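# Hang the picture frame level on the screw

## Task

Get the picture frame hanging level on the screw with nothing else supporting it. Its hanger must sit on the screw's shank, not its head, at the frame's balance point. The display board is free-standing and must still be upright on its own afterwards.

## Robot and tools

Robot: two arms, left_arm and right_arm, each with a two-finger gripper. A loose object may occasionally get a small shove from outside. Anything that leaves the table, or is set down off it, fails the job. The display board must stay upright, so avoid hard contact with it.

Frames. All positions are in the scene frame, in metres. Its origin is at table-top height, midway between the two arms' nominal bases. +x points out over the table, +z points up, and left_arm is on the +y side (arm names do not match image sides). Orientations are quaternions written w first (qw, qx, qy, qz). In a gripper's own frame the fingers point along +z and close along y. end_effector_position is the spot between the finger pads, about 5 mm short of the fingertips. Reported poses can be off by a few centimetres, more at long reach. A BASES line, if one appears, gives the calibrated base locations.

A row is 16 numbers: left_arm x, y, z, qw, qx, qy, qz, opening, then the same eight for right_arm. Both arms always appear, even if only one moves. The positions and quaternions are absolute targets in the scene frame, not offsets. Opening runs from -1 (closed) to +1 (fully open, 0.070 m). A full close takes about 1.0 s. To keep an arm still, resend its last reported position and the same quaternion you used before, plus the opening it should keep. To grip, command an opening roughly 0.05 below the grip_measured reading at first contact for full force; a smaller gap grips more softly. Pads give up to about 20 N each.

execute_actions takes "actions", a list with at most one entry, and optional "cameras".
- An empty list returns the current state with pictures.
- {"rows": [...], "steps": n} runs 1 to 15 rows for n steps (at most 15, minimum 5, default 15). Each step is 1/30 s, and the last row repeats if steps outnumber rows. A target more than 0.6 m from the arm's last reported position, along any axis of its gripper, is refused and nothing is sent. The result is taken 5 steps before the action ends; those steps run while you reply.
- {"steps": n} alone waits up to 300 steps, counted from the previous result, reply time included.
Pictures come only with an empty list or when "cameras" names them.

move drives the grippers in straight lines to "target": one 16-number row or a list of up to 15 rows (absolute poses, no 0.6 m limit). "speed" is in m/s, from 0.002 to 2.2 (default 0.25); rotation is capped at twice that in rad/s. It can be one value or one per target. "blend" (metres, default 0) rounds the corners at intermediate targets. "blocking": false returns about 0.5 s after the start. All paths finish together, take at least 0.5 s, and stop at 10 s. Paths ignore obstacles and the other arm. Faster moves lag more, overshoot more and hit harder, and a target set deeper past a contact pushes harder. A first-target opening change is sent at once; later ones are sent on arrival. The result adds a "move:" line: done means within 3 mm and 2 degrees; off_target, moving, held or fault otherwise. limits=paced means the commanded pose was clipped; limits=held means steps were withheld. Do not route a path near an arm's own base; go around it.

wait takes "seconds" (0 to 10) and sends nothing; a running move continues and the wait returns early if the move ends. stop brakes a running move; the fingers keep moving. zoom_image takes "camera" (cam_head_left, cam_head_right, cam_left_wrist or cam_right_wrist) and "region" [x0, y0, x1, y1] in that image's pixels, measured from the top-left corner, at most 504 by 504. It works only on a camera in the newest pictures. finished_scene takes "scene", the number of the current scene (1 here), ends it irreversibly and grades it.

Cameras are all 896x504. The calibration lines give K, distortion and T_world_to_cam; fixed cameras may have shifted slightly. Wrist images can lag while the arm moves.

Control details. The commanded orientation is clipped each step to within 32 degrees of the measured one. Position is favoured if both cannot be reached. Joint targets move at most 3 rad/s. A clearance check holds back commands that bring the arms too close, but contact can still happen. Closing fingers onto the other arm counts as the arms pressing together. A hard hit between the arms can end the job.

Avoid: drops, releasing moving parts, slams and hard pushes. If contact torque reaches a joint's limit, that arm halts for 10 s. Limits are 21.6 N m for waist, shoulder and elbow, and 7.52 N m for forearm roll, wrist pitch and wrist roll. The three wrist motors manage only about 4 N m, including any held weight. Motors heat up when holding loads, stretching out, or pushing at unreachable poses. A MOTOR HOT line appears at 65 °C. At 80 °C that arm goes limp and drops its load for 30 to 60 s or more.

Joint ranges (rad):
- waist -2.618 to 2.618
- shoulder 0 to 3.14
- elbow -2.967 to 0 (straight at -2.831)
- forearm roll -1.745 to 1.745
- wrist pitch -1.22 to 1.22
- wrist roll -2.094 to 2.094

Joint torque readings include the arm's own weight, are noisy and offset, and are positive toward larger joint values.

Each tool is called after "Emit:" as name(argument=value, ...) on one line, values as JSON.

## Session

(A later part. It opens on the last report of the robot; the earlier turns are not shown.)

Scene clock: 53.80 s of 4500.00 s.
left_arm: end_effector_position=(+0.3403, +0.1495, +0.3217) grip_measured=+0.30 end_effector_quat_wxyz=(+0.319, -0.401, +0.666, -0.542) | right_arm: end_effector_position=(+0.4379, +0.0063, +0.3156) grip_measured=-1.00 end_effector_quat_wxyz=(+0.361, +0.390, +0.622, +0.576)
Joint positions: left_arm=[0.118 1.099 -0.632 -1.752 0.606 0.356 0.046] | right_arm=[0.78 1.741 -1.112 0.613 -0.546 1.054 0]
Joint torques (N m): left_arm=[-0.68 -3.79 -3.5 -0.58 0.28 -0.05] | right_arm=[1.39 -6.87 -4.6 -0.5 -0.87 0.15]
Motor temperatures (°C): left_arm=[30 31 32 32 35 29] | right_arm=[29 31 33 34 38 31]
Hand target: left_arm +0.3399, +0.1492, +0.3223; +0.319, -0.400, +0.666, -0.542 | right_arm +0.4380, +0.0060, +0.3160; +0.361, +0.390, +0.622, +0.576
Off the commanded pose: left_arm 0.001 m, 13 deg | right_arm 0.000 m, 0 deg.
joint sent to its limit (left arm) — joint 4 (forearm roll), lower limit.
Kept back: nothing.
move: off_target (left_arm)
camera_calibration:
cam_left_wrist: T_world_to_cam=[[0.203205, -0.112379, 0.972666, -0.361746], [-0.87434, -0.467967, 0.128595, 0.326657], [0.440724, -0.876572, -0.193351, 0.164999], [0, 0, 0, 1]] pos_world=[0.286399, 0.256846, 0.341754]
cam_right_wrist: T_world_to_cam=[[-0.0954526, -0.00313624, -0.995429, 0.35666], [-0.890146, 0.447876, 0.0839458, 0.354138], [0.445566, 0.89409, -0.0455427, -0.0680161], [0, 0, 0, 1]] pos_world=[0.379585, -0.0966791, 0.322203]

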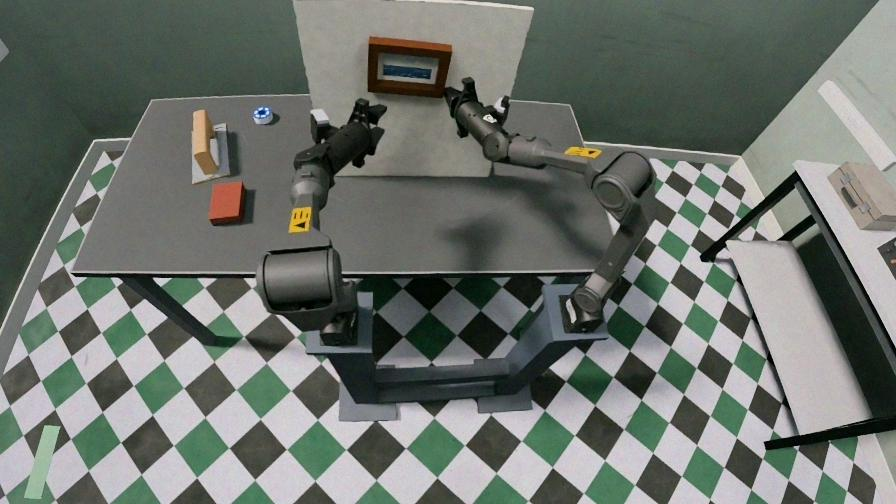

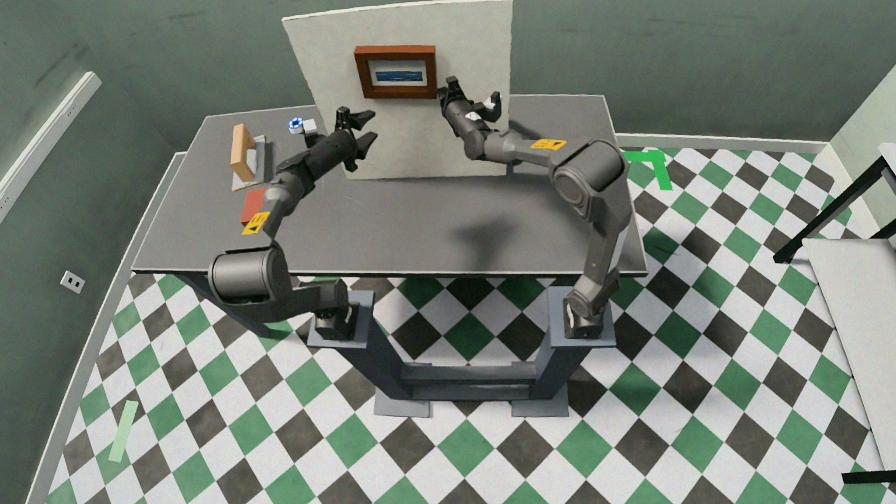

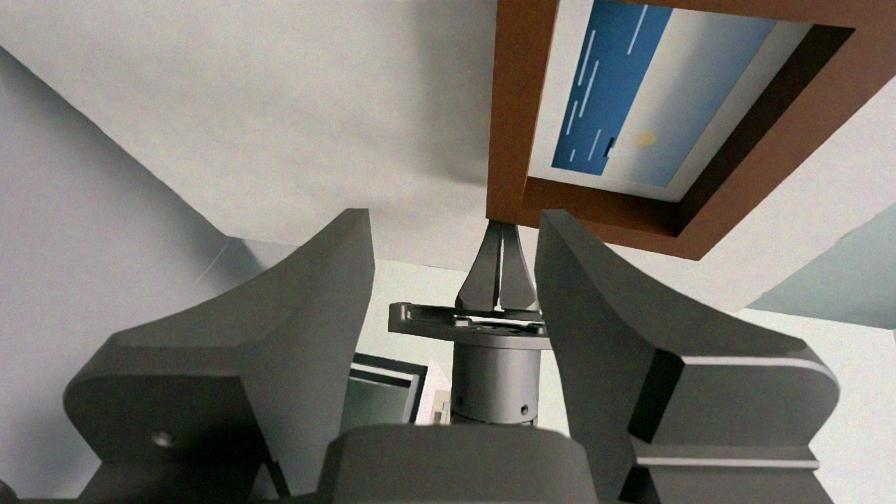

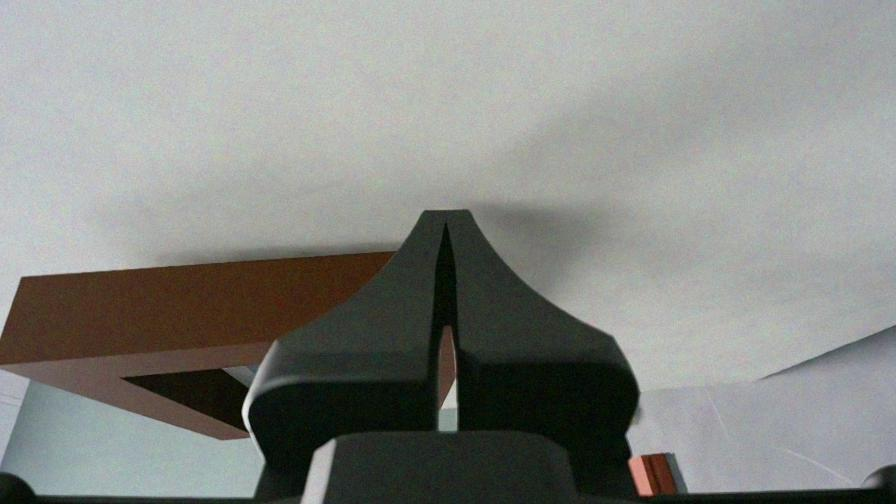

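Emit:
move(target=[[0.32, 0.20, 0.36, 0.361, -0.390, 0.622, -0.576, -1, 0.438, -0.011, 0.330, 0.361, 0.390, 0.622, 0.576, -1],[0.30, 0.27, 0.42, 0.361, -0.390, 0.622, -0.576, -1, 0.440, -0.036, 0.354, 0.361, 0.390, 0.622, 0.576, -1],[0.30, 0.27, 0.42, 0.361, -0.390, 0.622, -0.576, -1, 0.400, -0.080, 0.350, 0.361, 0.390, 0.622, 0.576, -1]], speed=[0.025,0.025,0.06], cameras=["cam_head_left","cam_head_right"])

Emit:
zoom_image(camera="cam_head_left", region=[345, 15, 475, 115])

Emit:
zoom_image(camera="cam_head_right", region=[340, 15, 470, 115])

Scene clock: 63.03 s of 4500.00 s.
left_arm: end_effector_position=(+0.3006, +0.2697, +0.4200) grip_measured=-1.00 end_effector_quat_wxyz=(+0.391, -0.421, +0.604, -0.552) | right_arm: end_effector_position=(+0.3997, -0.0802, +0.3501) grip_measured=-1.00 end_effector_quat_wxyz=(+0.361, +0.390, +0.621, +0.576)
Joint positions: left_arm=[0.886 1.033 -0.878 -1.505 1.223 0.049 0] | right_arm=[0.618 1.409 -0.871 0.376 -0.399 1.233 0]
Joint torques (N m): left_arm=[-0.69 -2.48 -2.42 -0.88 -0.1 0.08] | right_arm=[0.07 -3.75 -4.84 -0.17 -0.62 -0.1]
Motor temperatures (°C): left_arm=[30 31 32 32 35 29] | right_arm=[29 31 33 34 38 31]
Hand target: left_arm +0.3006, +0.2696, +0.4200; +0.391, -0.421, +0.604, -0.552 | right_arm +0.4000, -0.0800, +0.3500; +0.361, +0.390, +0.622, +0.576
Off the commanded pose: left_arm 0.001 m, 6 deg | right_arm 0.000 m, 0 deg.
joint sent to its limit (left arm) — joint 5 (wrist pitch), upper limit.
Kept back: nothing.
move: off_target (left_arm)
Images, in order (width x height): cam_head_left 896x504, cam_head_right 896x504.

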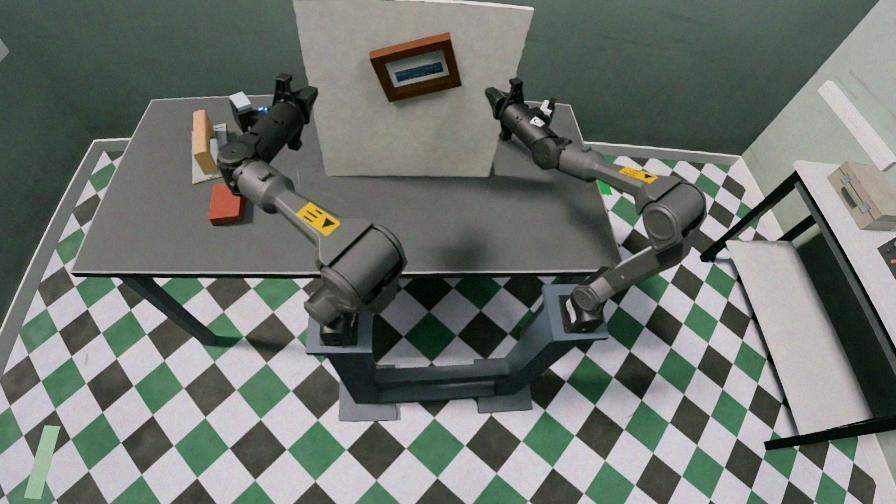

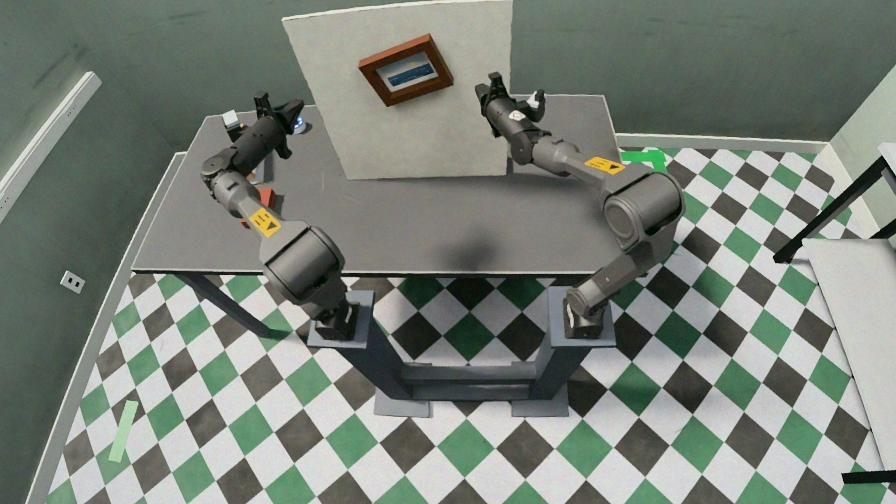

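Scaled by 3.877 from the camera's 896x504 image, which has a finer 1280x720 frame.

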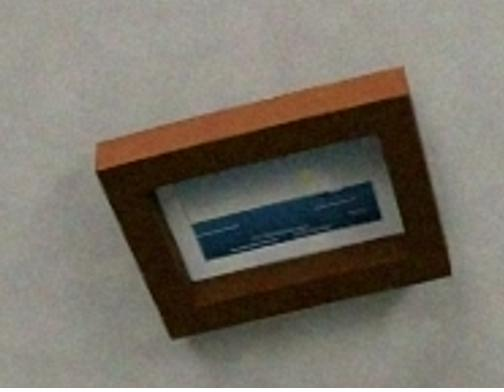

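Scaled by 3.877 from the camera's 896x504 image, which has a finer 1280x720 frame.

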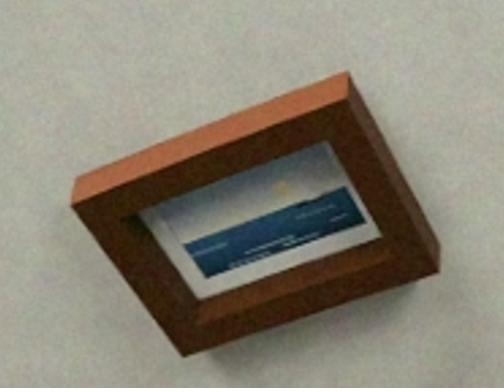

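Emit:
move(target=[[0.30, 0.27, 0.42, 0.391, -0.421, 0.604, -0.552, -1, 0.36, -0.03, 0.335, 0.4282, 0.2864, 0.6831, 0.5189, 0.2],[0.30, 0.27, 0.42, 0.391, -0.421, 0.604, -0.552, -1, 0.385, 0.043, 0.325, 0.4282, 0.2864, 0.6831, 0.5189, 0.2]], speed=[0.12,0.08])

Emit:
zoom_image(camera="cam_right_wrist", region=[200, 50, 700, 350])

Emit:
zoom_image(camera="cam_head_left", region=[345, 25, 475, 125])

Emit:
zoom_image(camera="cam_head_right", region=[340, 25, 470, 125])

Scene clock: 67.67 s of 4500.00 s.
left_arm: end_effector_position=(+0.3002, +0.2698, +0.4201) grip_measured=-1.00 end_effector_quat_wxyz=(+0.392, -0.421, +0.604, -0.551) | right_arm: end_effector_position=(+0.3851, +0.0435, +0.3247) grip_measured=+0.20 end_effector_quat_wxyz=(+0.428, +0.286, +0.683, +0.518)
Joint positions: left_arm=[0.888 1.031 -0.877 -1.505 1.223 0.049 0] | right_arm=[0.966 1.691 -1.103 0.907 -0.593 0.51 0.042]
Joint torques (N m): left_arm=[0.54 -3.24 -2.31 -0.97 -0.13 -0.11] | right_arm=[-0.29 -7.81 -3.64 -0.66 -0.68 0.07]
Motor temperatures (°C): left_arm=[30 31 32 32 35 29] | right_arm=[29 31 33 34 38 31]
Hand target: left_arm +0.3001, +0.2699, +0.4200; +0.392, -0.422, +0.604, -0.552 | right_arm +0.3850, +0.0430, +0.3250; +0.428, +0.286, +0.683, +0.519
Off the commanded pose: left_arm 0.000 m, 0 deg | right_arm 0.001 m, 0 deg.
joint sent to its limit (left arm) — joint 5 (wrist pitch), upper limit.
Kept back: nothing.
move: done
camera_calibration:
cam_left_wrist: T_world_to_cam=[[0.094752, -0.0551957, 0.99397, -0.427552], [-0.804952, -0.591715, 0.0438753, 0.383497], [0.585725, -0.804255, -0.100496, 0.205154], [0, 0, 0, 1]] pos_world=[0.229044, 0.368318, 0.428765]
cam_right_wrist: T_world_to_cam=[[0.0256746, -0.270757, -0.962305, 0.315], [-0.911781, 0.388342, -0.133592, 0.371357], [0.409875, 0.880841, -0.236901, -0.000904271], [0, 0, 0, 1]] pos_world=[0.33088, -0.0581285, 0.352523]

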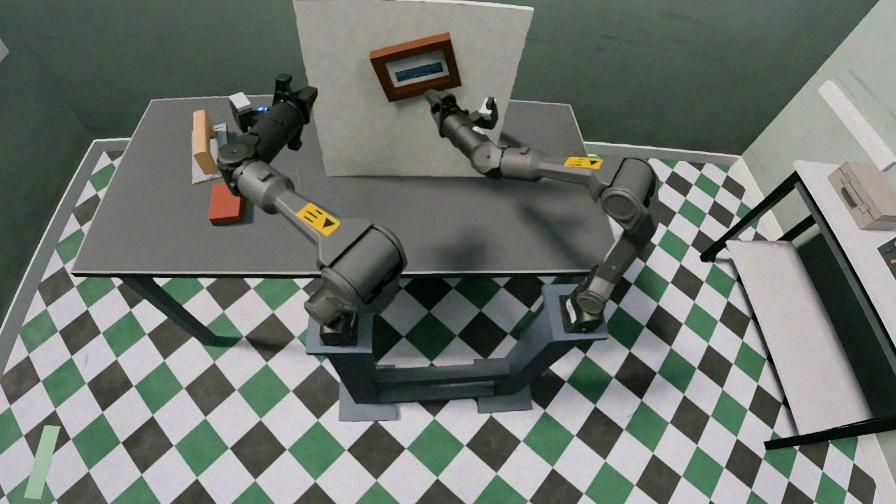

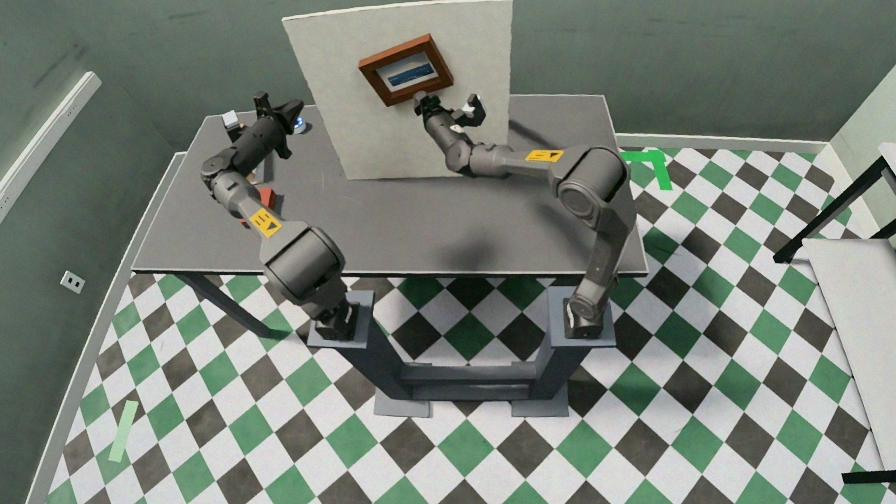

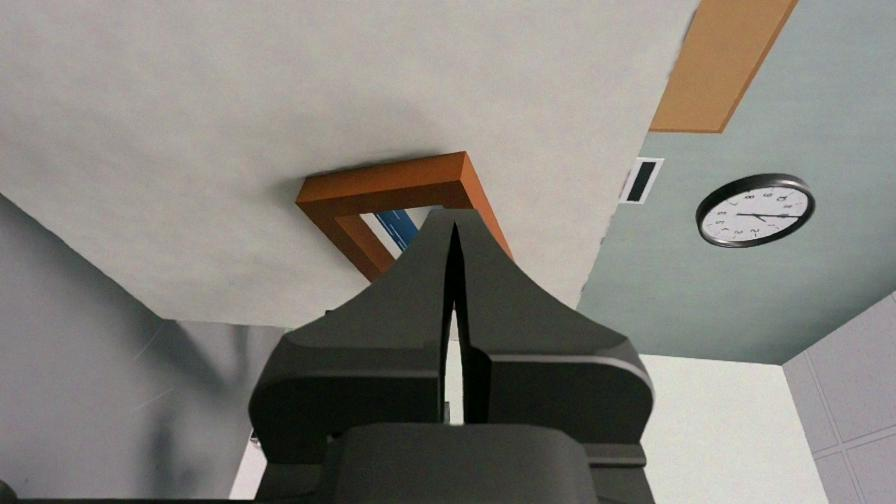

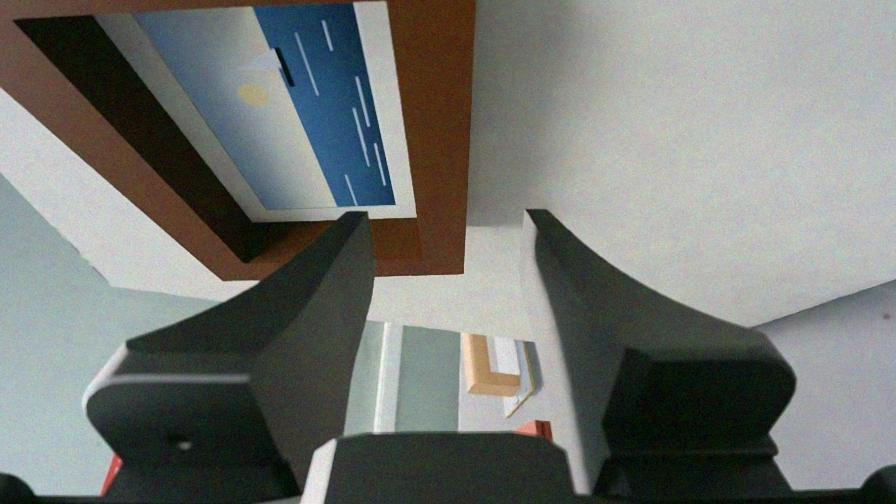

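Scaled by 1.008 from the camera's 896x504 image, which has a finer 1280x720 frame.

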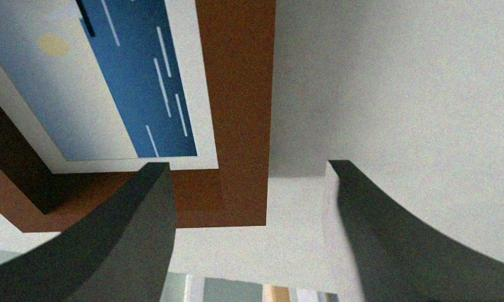

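Scaled by 3.877 from the camera's 896x504 image, which has a finer 1280x720 frame.

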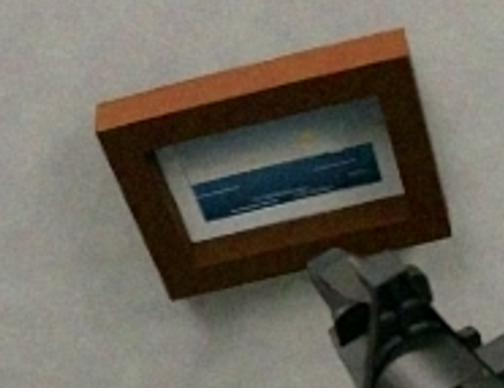

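Scaled by 3.877 from the camera's 896x504 image, which has a finer 1280x720 frame.

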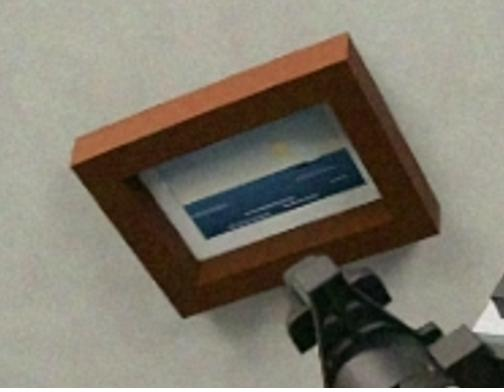

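Emit:
move(target=[[0.30, 0.27, 0.42, 0.391, -0.421, 0.604, -0.552, -1, 0.385, 0.044, 0.329, 0.4282, 0.2864, 0.6831, 0.5189, 0.35],[0.30, 0.27, 0.42, 0.391, -0.421, 0.604, -0.552, -1, 0.425, 0.065, 0.3245, 0.4282, 0.2864, 0.6831, 0.5189, 0.35]], speed=[0.03,0.04], cameras=["cam_right_wrist","cam_head_left","cam_head_right"])

Emit:
zoom_image(camera="cam_right_wrist", region=[200, 50, 700, 350])

Emit:
zoom_image(camera="cam_head_left", region=[345, 25, 475, 125])

Emit:
zoom_image(camera="cam_head_right", region=[340, 25, 470, 125])

Scene clock: 70.03 s of 4500.00 s.
left_arm: end_effector_position=(+0.3002, +0.2698, +0.4201) grip_measured=-1.00 end_effector_quat_wxyz=(+0.392, -0.421, +0.604, -0.551) | right_arm: end_effector_position=(+0.4251, +0.0653, +0.3245) grip_measured=+0.35 end_effector_quat_wxyz=(+0.428, +0.286, +0.683, +0.519)
Joint positions: left_arm=[0.888 1.031 -0.877 -1.505 1.223 0.049 0] | right_arm=[0.91 1.827 -1.29 0.895 -0.522 0.495 0.047]
Joint torques (N m): left_arm=[0.32 -3.24 -2.4 -0.92 -0.02 -0.1] | right_arm=[0.17 -8.27 -3.91 -0.59 -0.57 -0.2]
Motor temperatures (°C): left_arm=[30 31 32 32 35 29] | right_arm=[29 31 33 34 38 31]
Hand target: left_arm +0.3001, +0.2699, +0.4200; +0.392, -0.422, +0.604, -0.552 | right_arm +0.4250, +0.0650, +0.3245; +0.428, +0.286, +0.683, +0.519
Off the commanded pose: left_arm 0.000 m, 0 deg | right_arm 0.000 m, 0 deg.
joint sent to its limit (left arm) — joint 5 (wrist pitch), upper limit.
Kept back: nothing.
move: done
camera_calibration:
cam_right_wrist: T_world_to_cam=[[0.0257819, -0.269648, -0.962614, 0.319607], [-0.911631, 0.388785, -0.133323, 0.399085], [0.4102, 0.880986, -0.235796, -0.0370601], [0, 0, 0, 1]] pos_world=[0.370781, -0.0363274, 0.352126]
Images, in order (width x height): cam_head_left 896x504, cam_head_right 896x504, cam_right_wrist 896x504.

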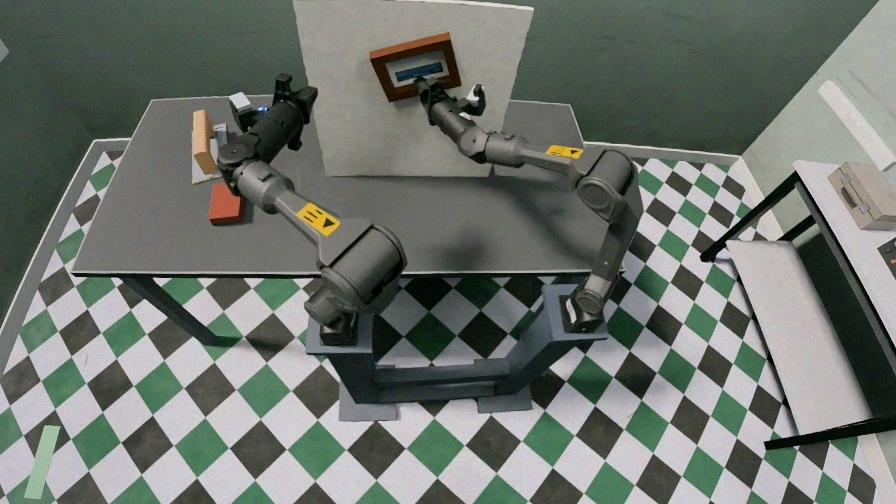

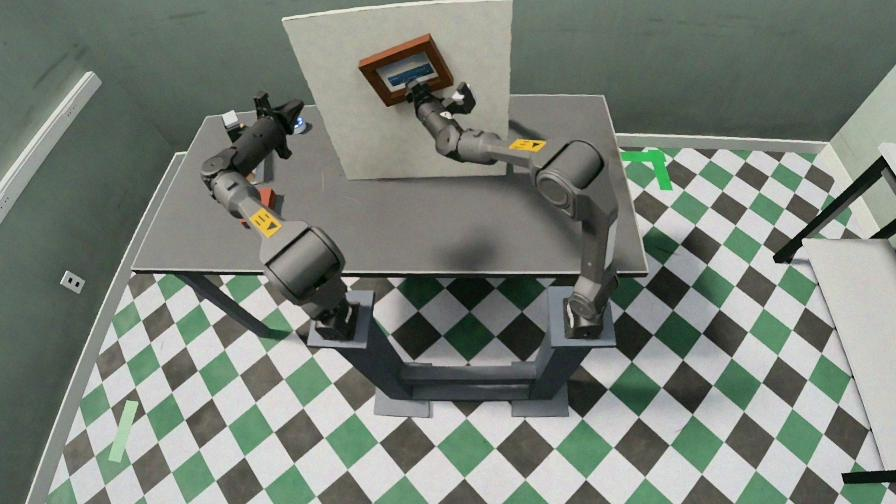

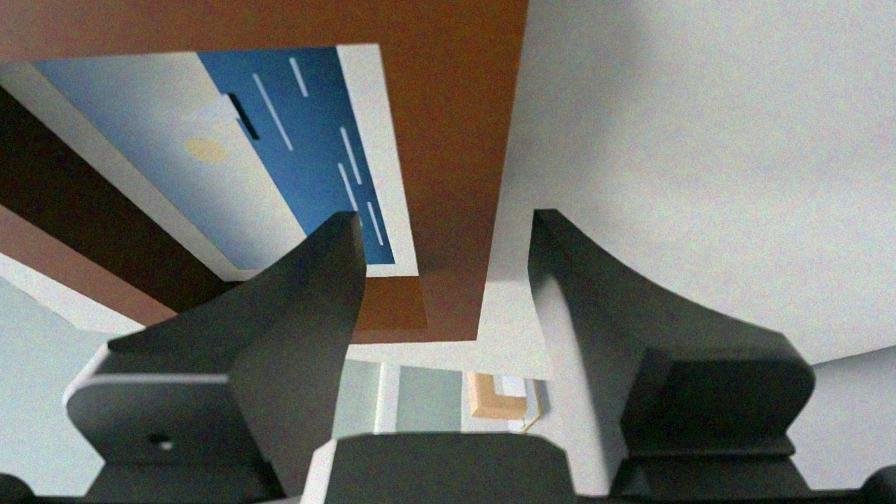

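Scaled by 1.008 from the camera's 896x504 image, which has a finer 1280x720 frame.

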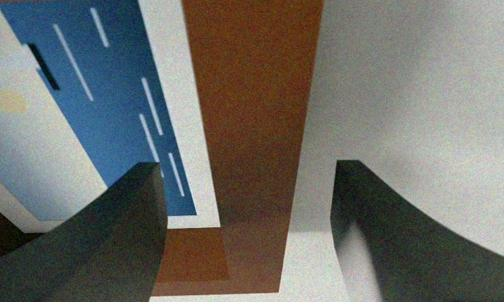

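Scaled by 3.877 from the camera's 896x504 image, which has a finer 1280x720 frame.

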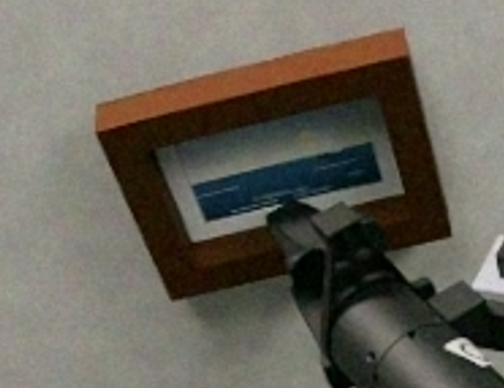

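Scaled by 3.877 from the camera's 896x504 image, which has a finer 1280x720 frame.

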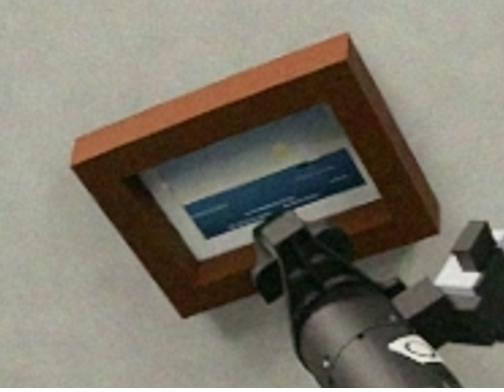

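Emit:
move(target=[0.30, 0.27, 0.42, 0.391, -0.421, 0.604, -0.552, -1, 0.4355, 0.0703, 0.3225, 0.4282, 0.2864, 0.6831, 0.5189, 0.35], speed=0.03, cameras=["cam_right_wrist","cam_head_left","cam_head_right"])

Emit:
zoom_image(camera="cam_right_wrist", region=[300, 100, 600, 350])

Emit:
zoom_image(camera="cam_head_left", region=[345, 25, 475, 125])

Emit:
zoom_image(camera="cam_head_right", region=[340, 25, 470, 125])

Scene clock: 71.20 s of 4500.00 s.
left_arm: end_effector_position=(+0.3002, +0.2698, +0.4201) grip_measured=-1.00 end_effector_quat_wxyz=(+0.392, -0.421, +0.604, -0.551) | right_arm: end_effector_position=(+0.4354, +0.0706, +0.3225) grip_measured=+0.35 end_effector_quat_wxyz=(+0.428, +0.286, +0.683, +0.519)
Joint positions: left_arm=[0.888 1.031 -0.877 -1.505 1.223 0.049 0] | right_arm=[0.897 1.864 -1.337 0.89 -0.507 0.494 0.047]
Joint torques (N m): left_arm=[0.26 -3.13 -2.49 -0.9 0.01 -0.12] | right_arm=[-0.13 -7.98 -4.31 -0.59 -0.51 -0.01]
Motor temperatures (°C): left_arm=[30 31 32 32 35 29] | right_arm=[29 31 33 34 38 31]
Hand target: left_arm +0.3001, +0.2699, +0.4200; +0.392, -0.422, +0.604, -0.552 | right_arm +0.4355, +0.0703, +0.3225; +0.428, +0.286, +0.683, +0.519
Off the commanded pose: left_arm 0.000 m, 0 deg | right_arm 0.000 m, 0 deg.
joint sent to its limit (left arm) — joint 5 (wrist pitch), upper limit.
Kept back: nothing.
move: done
camera_calibration:
cam_right_wrist: T_world_to_cam=[[0.0257812, -0.269855, -0.962556, 0.318914], [-0.911641, 0.388735, -0.1334, 0.406191], [0.410178, 0.880945, -0.235989, -0.0463279], [0, 0, 0, 1]] pos_world=[0.381081, -0.0310276, 0.350226]
Images, in order (width x height): cam_head_left 896x504, cam_head_right 896x504, cam_right_wrist 896x504.

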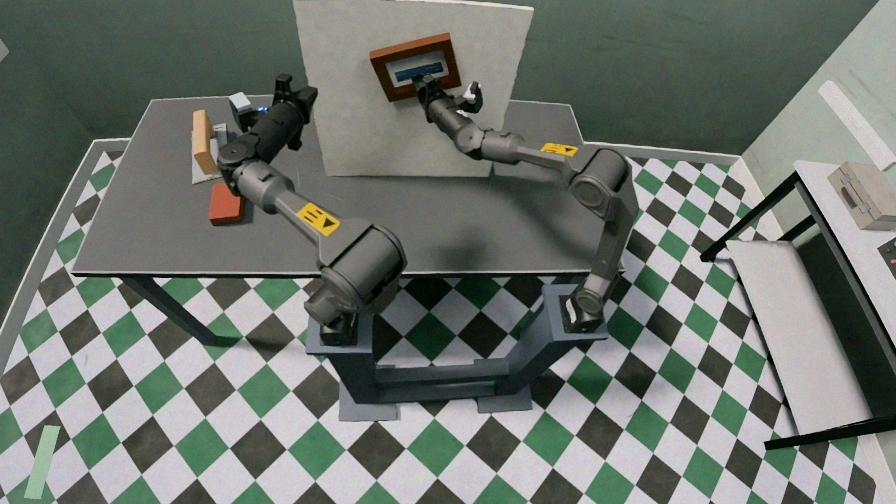

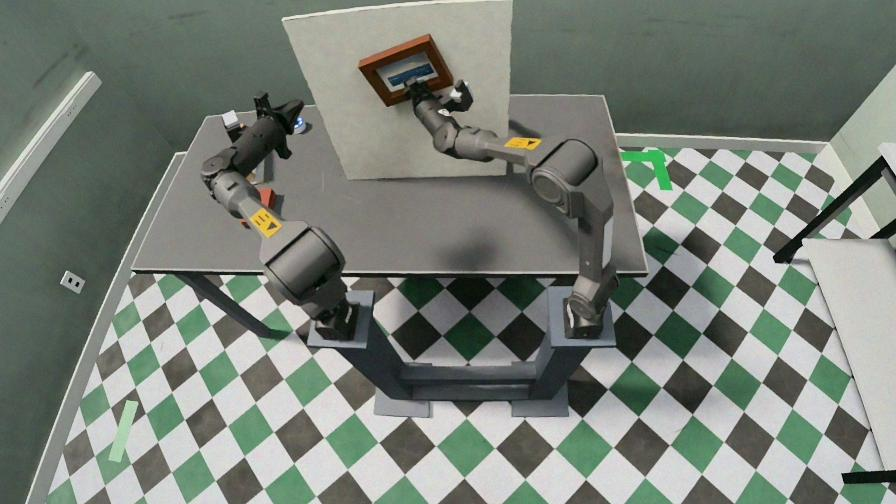

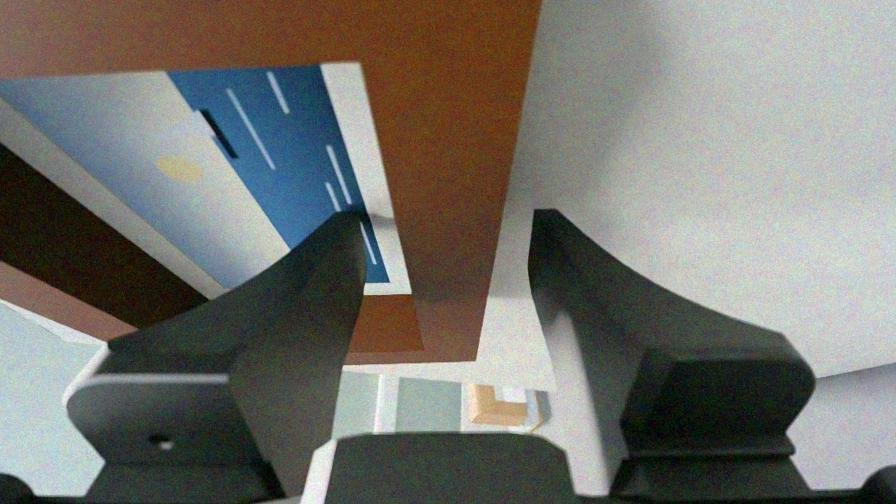

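Scaled by 1.680 from the camera's 896x504 image, which has a finer 1280x720 frame.

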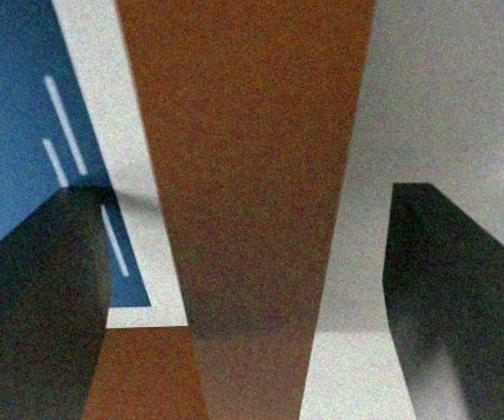

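Scaled by 3.877 from the camera's 896x504 image, which has a finer 1280x720 frame.

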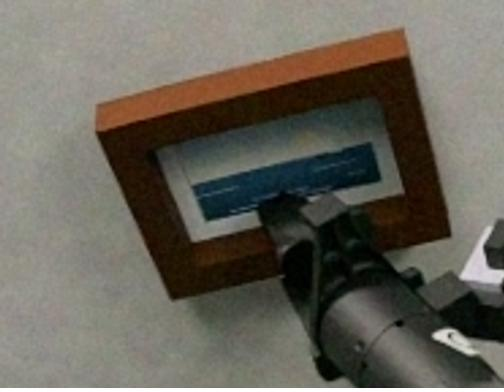

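Scaled by 3.877 from the camera's 896x504 image, which has a finer 1280x720 frame.

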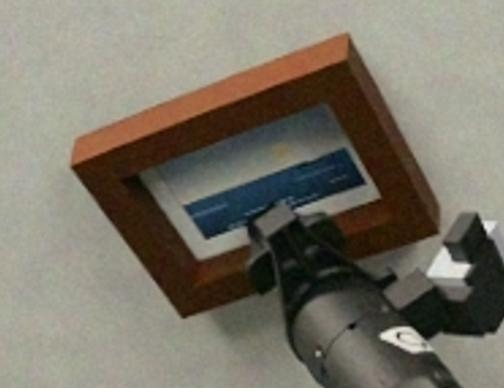

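Emit:
move(target=[0.30, 0.27, 0.42, 0.391, -0.421, 0.604, -0.552, -1, 0.4420, 0.0735, 0.3205, 0.4282, 0.2864, 0.6831, 0.5189, 0.35], speed=0.02, cameras=["cam_right_wrist","cam_head_left","cam_head_right"])

Emit:
zoom_image(camera="cam_right_wrist", region=[300, 100, 600, 350])

Emit:
zoom_image(camera="cam_head_left", region=[345, 25, 475, 125])

Scene clock: 73.10 s of 4500.00 s.
left_arm: end_effector_position=(+0.3002, +0.2698, +0.4201) grip_measured=-1.00 end_effector_quat_wxyz=(+0.392, -0.421, +0.604, -0.551) | right_arm: end_effector_position=(+0.4412, +0.0743, +0.3218) grip_measured=+0.35 end_effector_quat_wxyz=(+0.428, +0.285, +0.682, +0.520)
Joint positions: left_arm=[0.888 1.031 -0.877 -1.505 1.223 0.049 0] | right_arm=[0.89 1.887 -1.366 0.882 -0.499 0.496 0.047]
Joint torques (N m): left_arm=[0.27 -3.1 -2.53 -0.87 0.11 -0.1] | right_arm=[-7.2 -4.38 -4.35 0.39 -0.87 0.39]
Motor temperatures (°C): left_arm=[30 31 32 32 35 29] | right_arm=[29 31 33 34 38 31]
Hand target: left_arm +0.3001, +0.2699, +0.4200; +0.392, -0.422, +0.604, -0.552 | right_arm +0.4420, +0.0735, +0.3205; +0.428, +0.286, +0.683, +0.519
Off the commanded pose: left_arm 0.000 m, 0 deg | right_arm 0.002 m, 0 deg.
joint sent to its limit (left arm) — joint 5 (wrist pitch), upper limit.
Kept back: nothing.
move: done
camera_calibration:
cam_right_wrist: T_world_to_cam=[[0.0297061, -0.27031, -0.962315, 0.317249], [-0.912028, 0.386653, -0.136763, 0.411405], [0.40905, 0.881721, -0.235044, -0.052044], [0, 0, 0, 1]] pos_world=[0.387078, -0.0274269, 0.349326]
Images, in order (width x height): cam_head_left 896x504, cam_head_right 896x504, cam_right_wrist 896x504.

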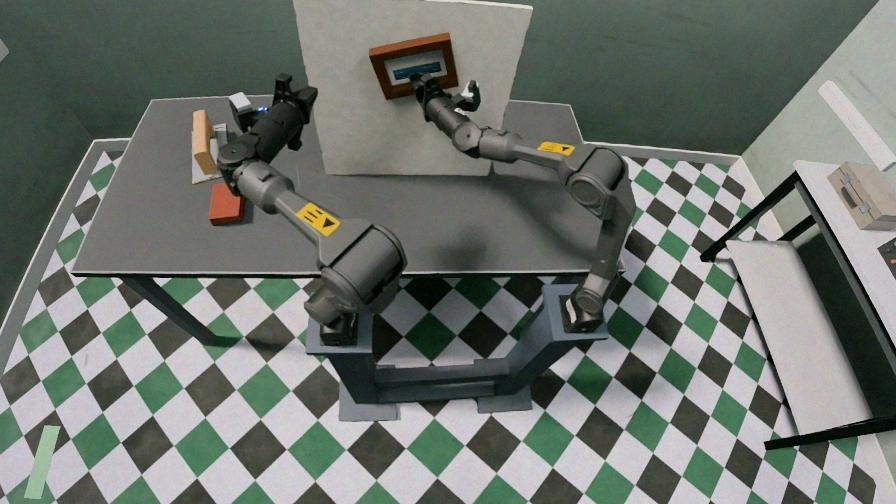

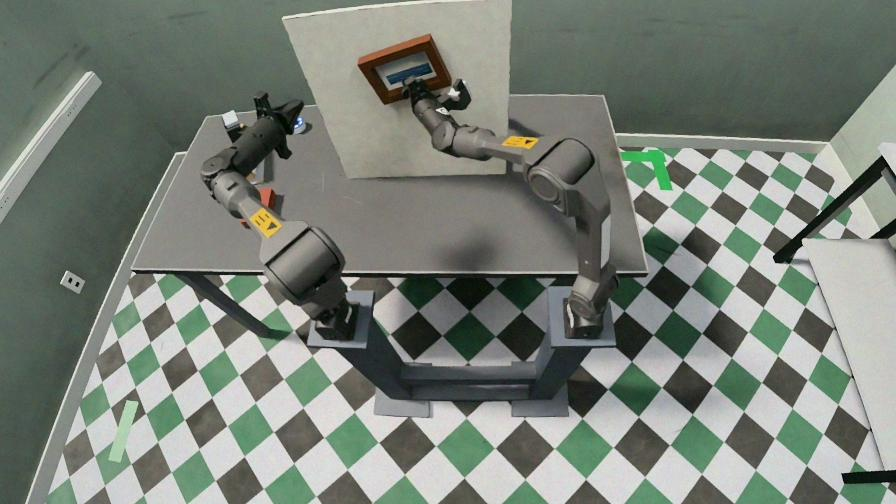

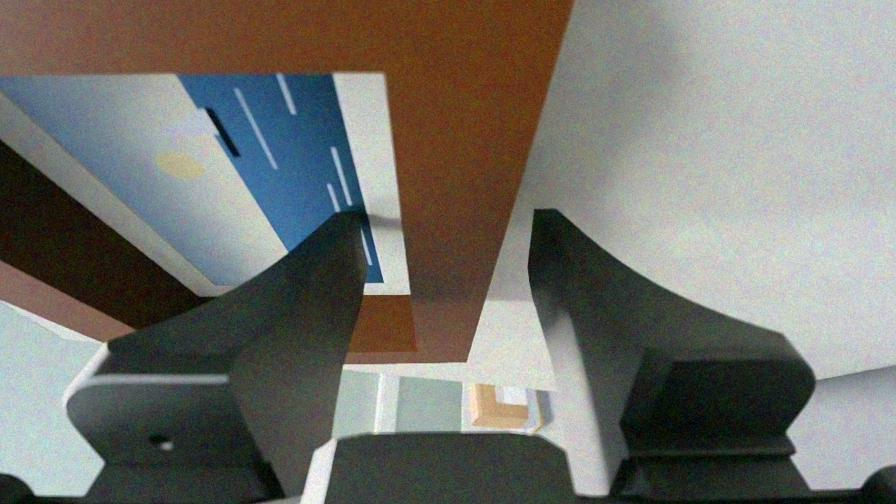

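Scaled by 1.680 from the camera's 896x504 image, which has a finer 1280x720 frame.

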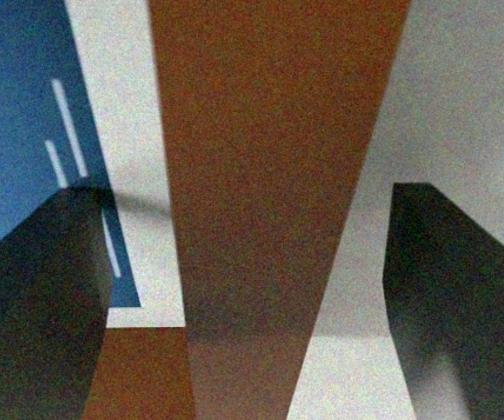

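Scaled by 3.877 from the camera's 896x504 image, which has a finer 1280x720 frame.

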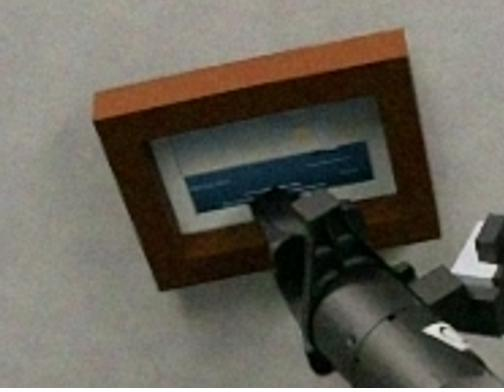

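Emit:
move(target=[0.30, 0.27, 0.42, 0.391, -0.421, 0.604, -0.552, -1, 0.4370, 0.0715, 0.3222, 0.4282, 0.2864, 0.6831, 0.5189, 0.35], speed=0.02, cameras=["cam_right_wrist","cam_head_left","cam_head_right"])

Emit:
zoom_image(camera="cam_head_left", region=[345, 25, 475, 125])

Emit:
zoom_image(camera="cam_head_right", region=[340, 25, 470, 125])

Emit:
zoom_image(camera="cam_head_right", region=[270, 0, 530, 190])

Scene clock: 74.23 s of 4500.00 s.
left_arm: end_effector_position=(+0.3002, +0.2698, +0.4201) grip_measured=-1.00 end_effector_quat_wxyz=(+0.392, -0.421, +0.604, -0.551) | right_arm: end_effector_position=(+0.4373, +0.0711, +0.3216) grip_measured=+0.35 end_effector_quat_wxyz=(+0.428, +0.287, +0.683, +0.518)
Joint positions: left_arm=[0.888 1.031 -0.877 -1.505 1.223 0.049 0] | right_arm=[0.894 1.871 -1.345 0.892 -0.505 0.492 0.047]
Joint torques (N m): left_arm=[0.06 -3.08 -2.49 -0.85 0.14 -0.08] | right_arm=[0.69 -9.19 -4.75 -0.64 -0.45 -0.2]
Motor temperatures (°C): left_arm=[30 31 32 32 35 29] | right_arm=[29 31 33 34 38 31]
Hand target: left_arm +0.3001, +0.2699, +0.4200; +0.392, -0.422, +0.604, -0.552 | right_arm +0.4370, +0.0715, +0.3222; +0.428, +0.286, +0.683, +0.519
Off the commanded pose: left_arm 0.000 m, 0 deg | right_arm 0.001 m, 0 deg.
joint sent to its limit (left arm) — joint 5 (wrist pitch), upper limit.
Kept back: nothing.
move: done
camera_calibration:
cam_right_wrist: T_world_to_cam=[[0.0247812, -0.27071, -0.962342, 0.318634], [-0.911114, 0.390044, -0.133183, 0.407271], [0.411409, 0.880103, -0.236982, -0.0479107], [0, 0, 0, 1]] pos_world=[0.382885, -0.0304295, 0.349523]
Images, in order (width x height): cam_head_left 896x504, cam_head_right 896x504, cam_right_wrist 896x504.

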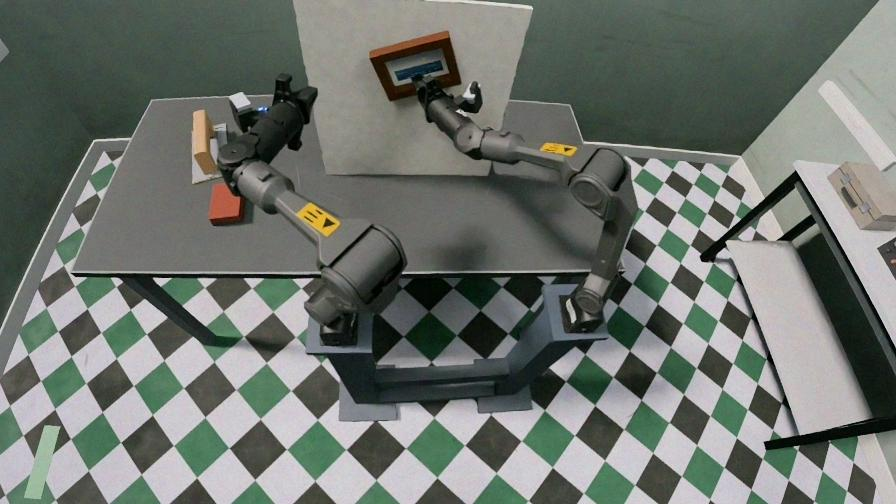

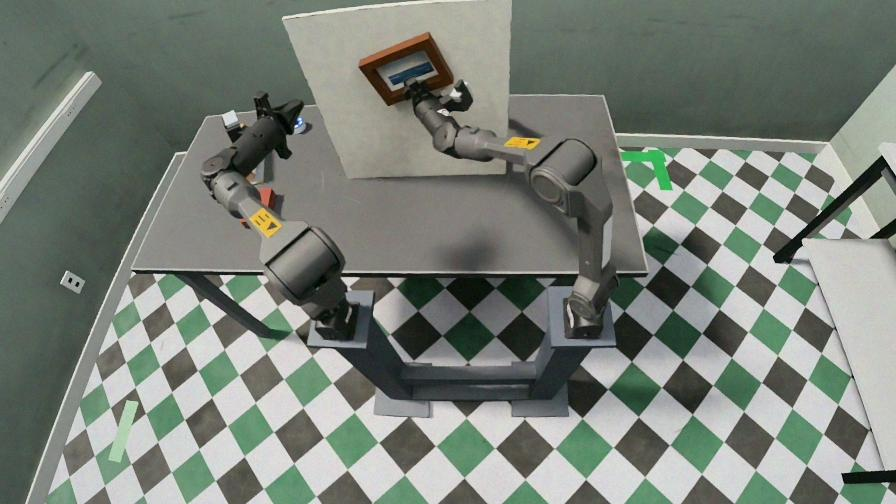

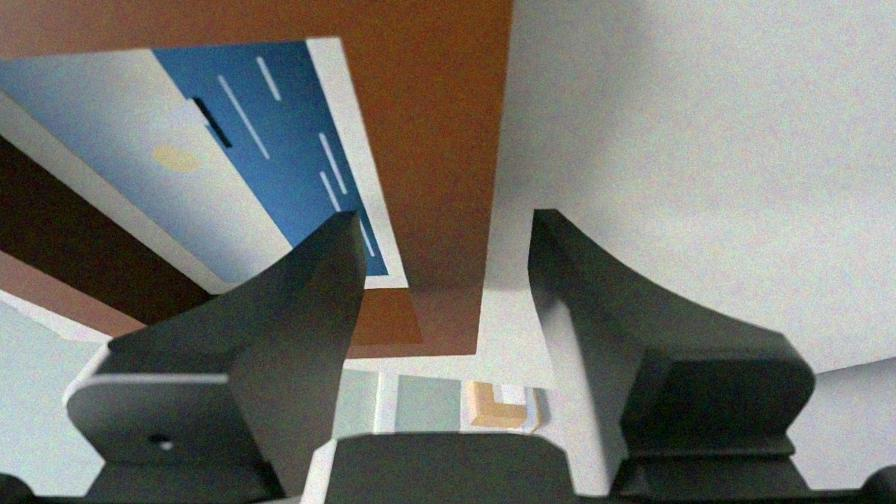

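Scaled by 3.877 from the camera's 896x504 image, which has a finer 1280x720 frame.

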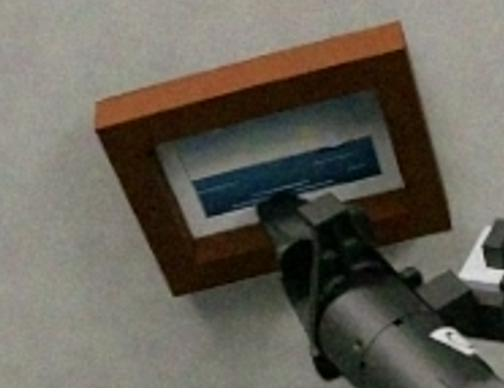

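Scaled by 3.877 from the camera's 896x504 image, which has a finer 1280x720 frame.

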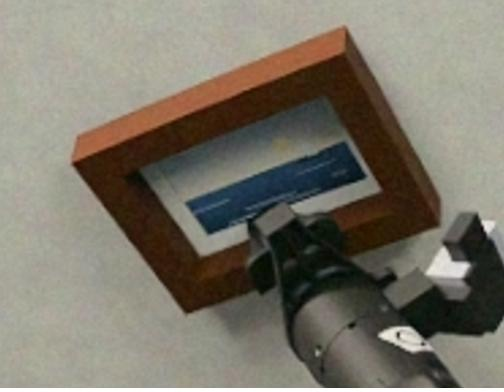

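Scaled by 1.938 from the camera's 896x504 image, which has a finer 1280x720 frame.

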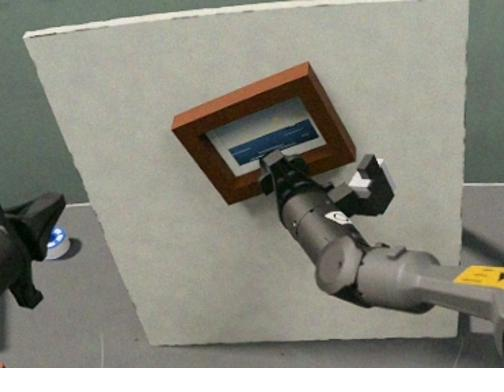

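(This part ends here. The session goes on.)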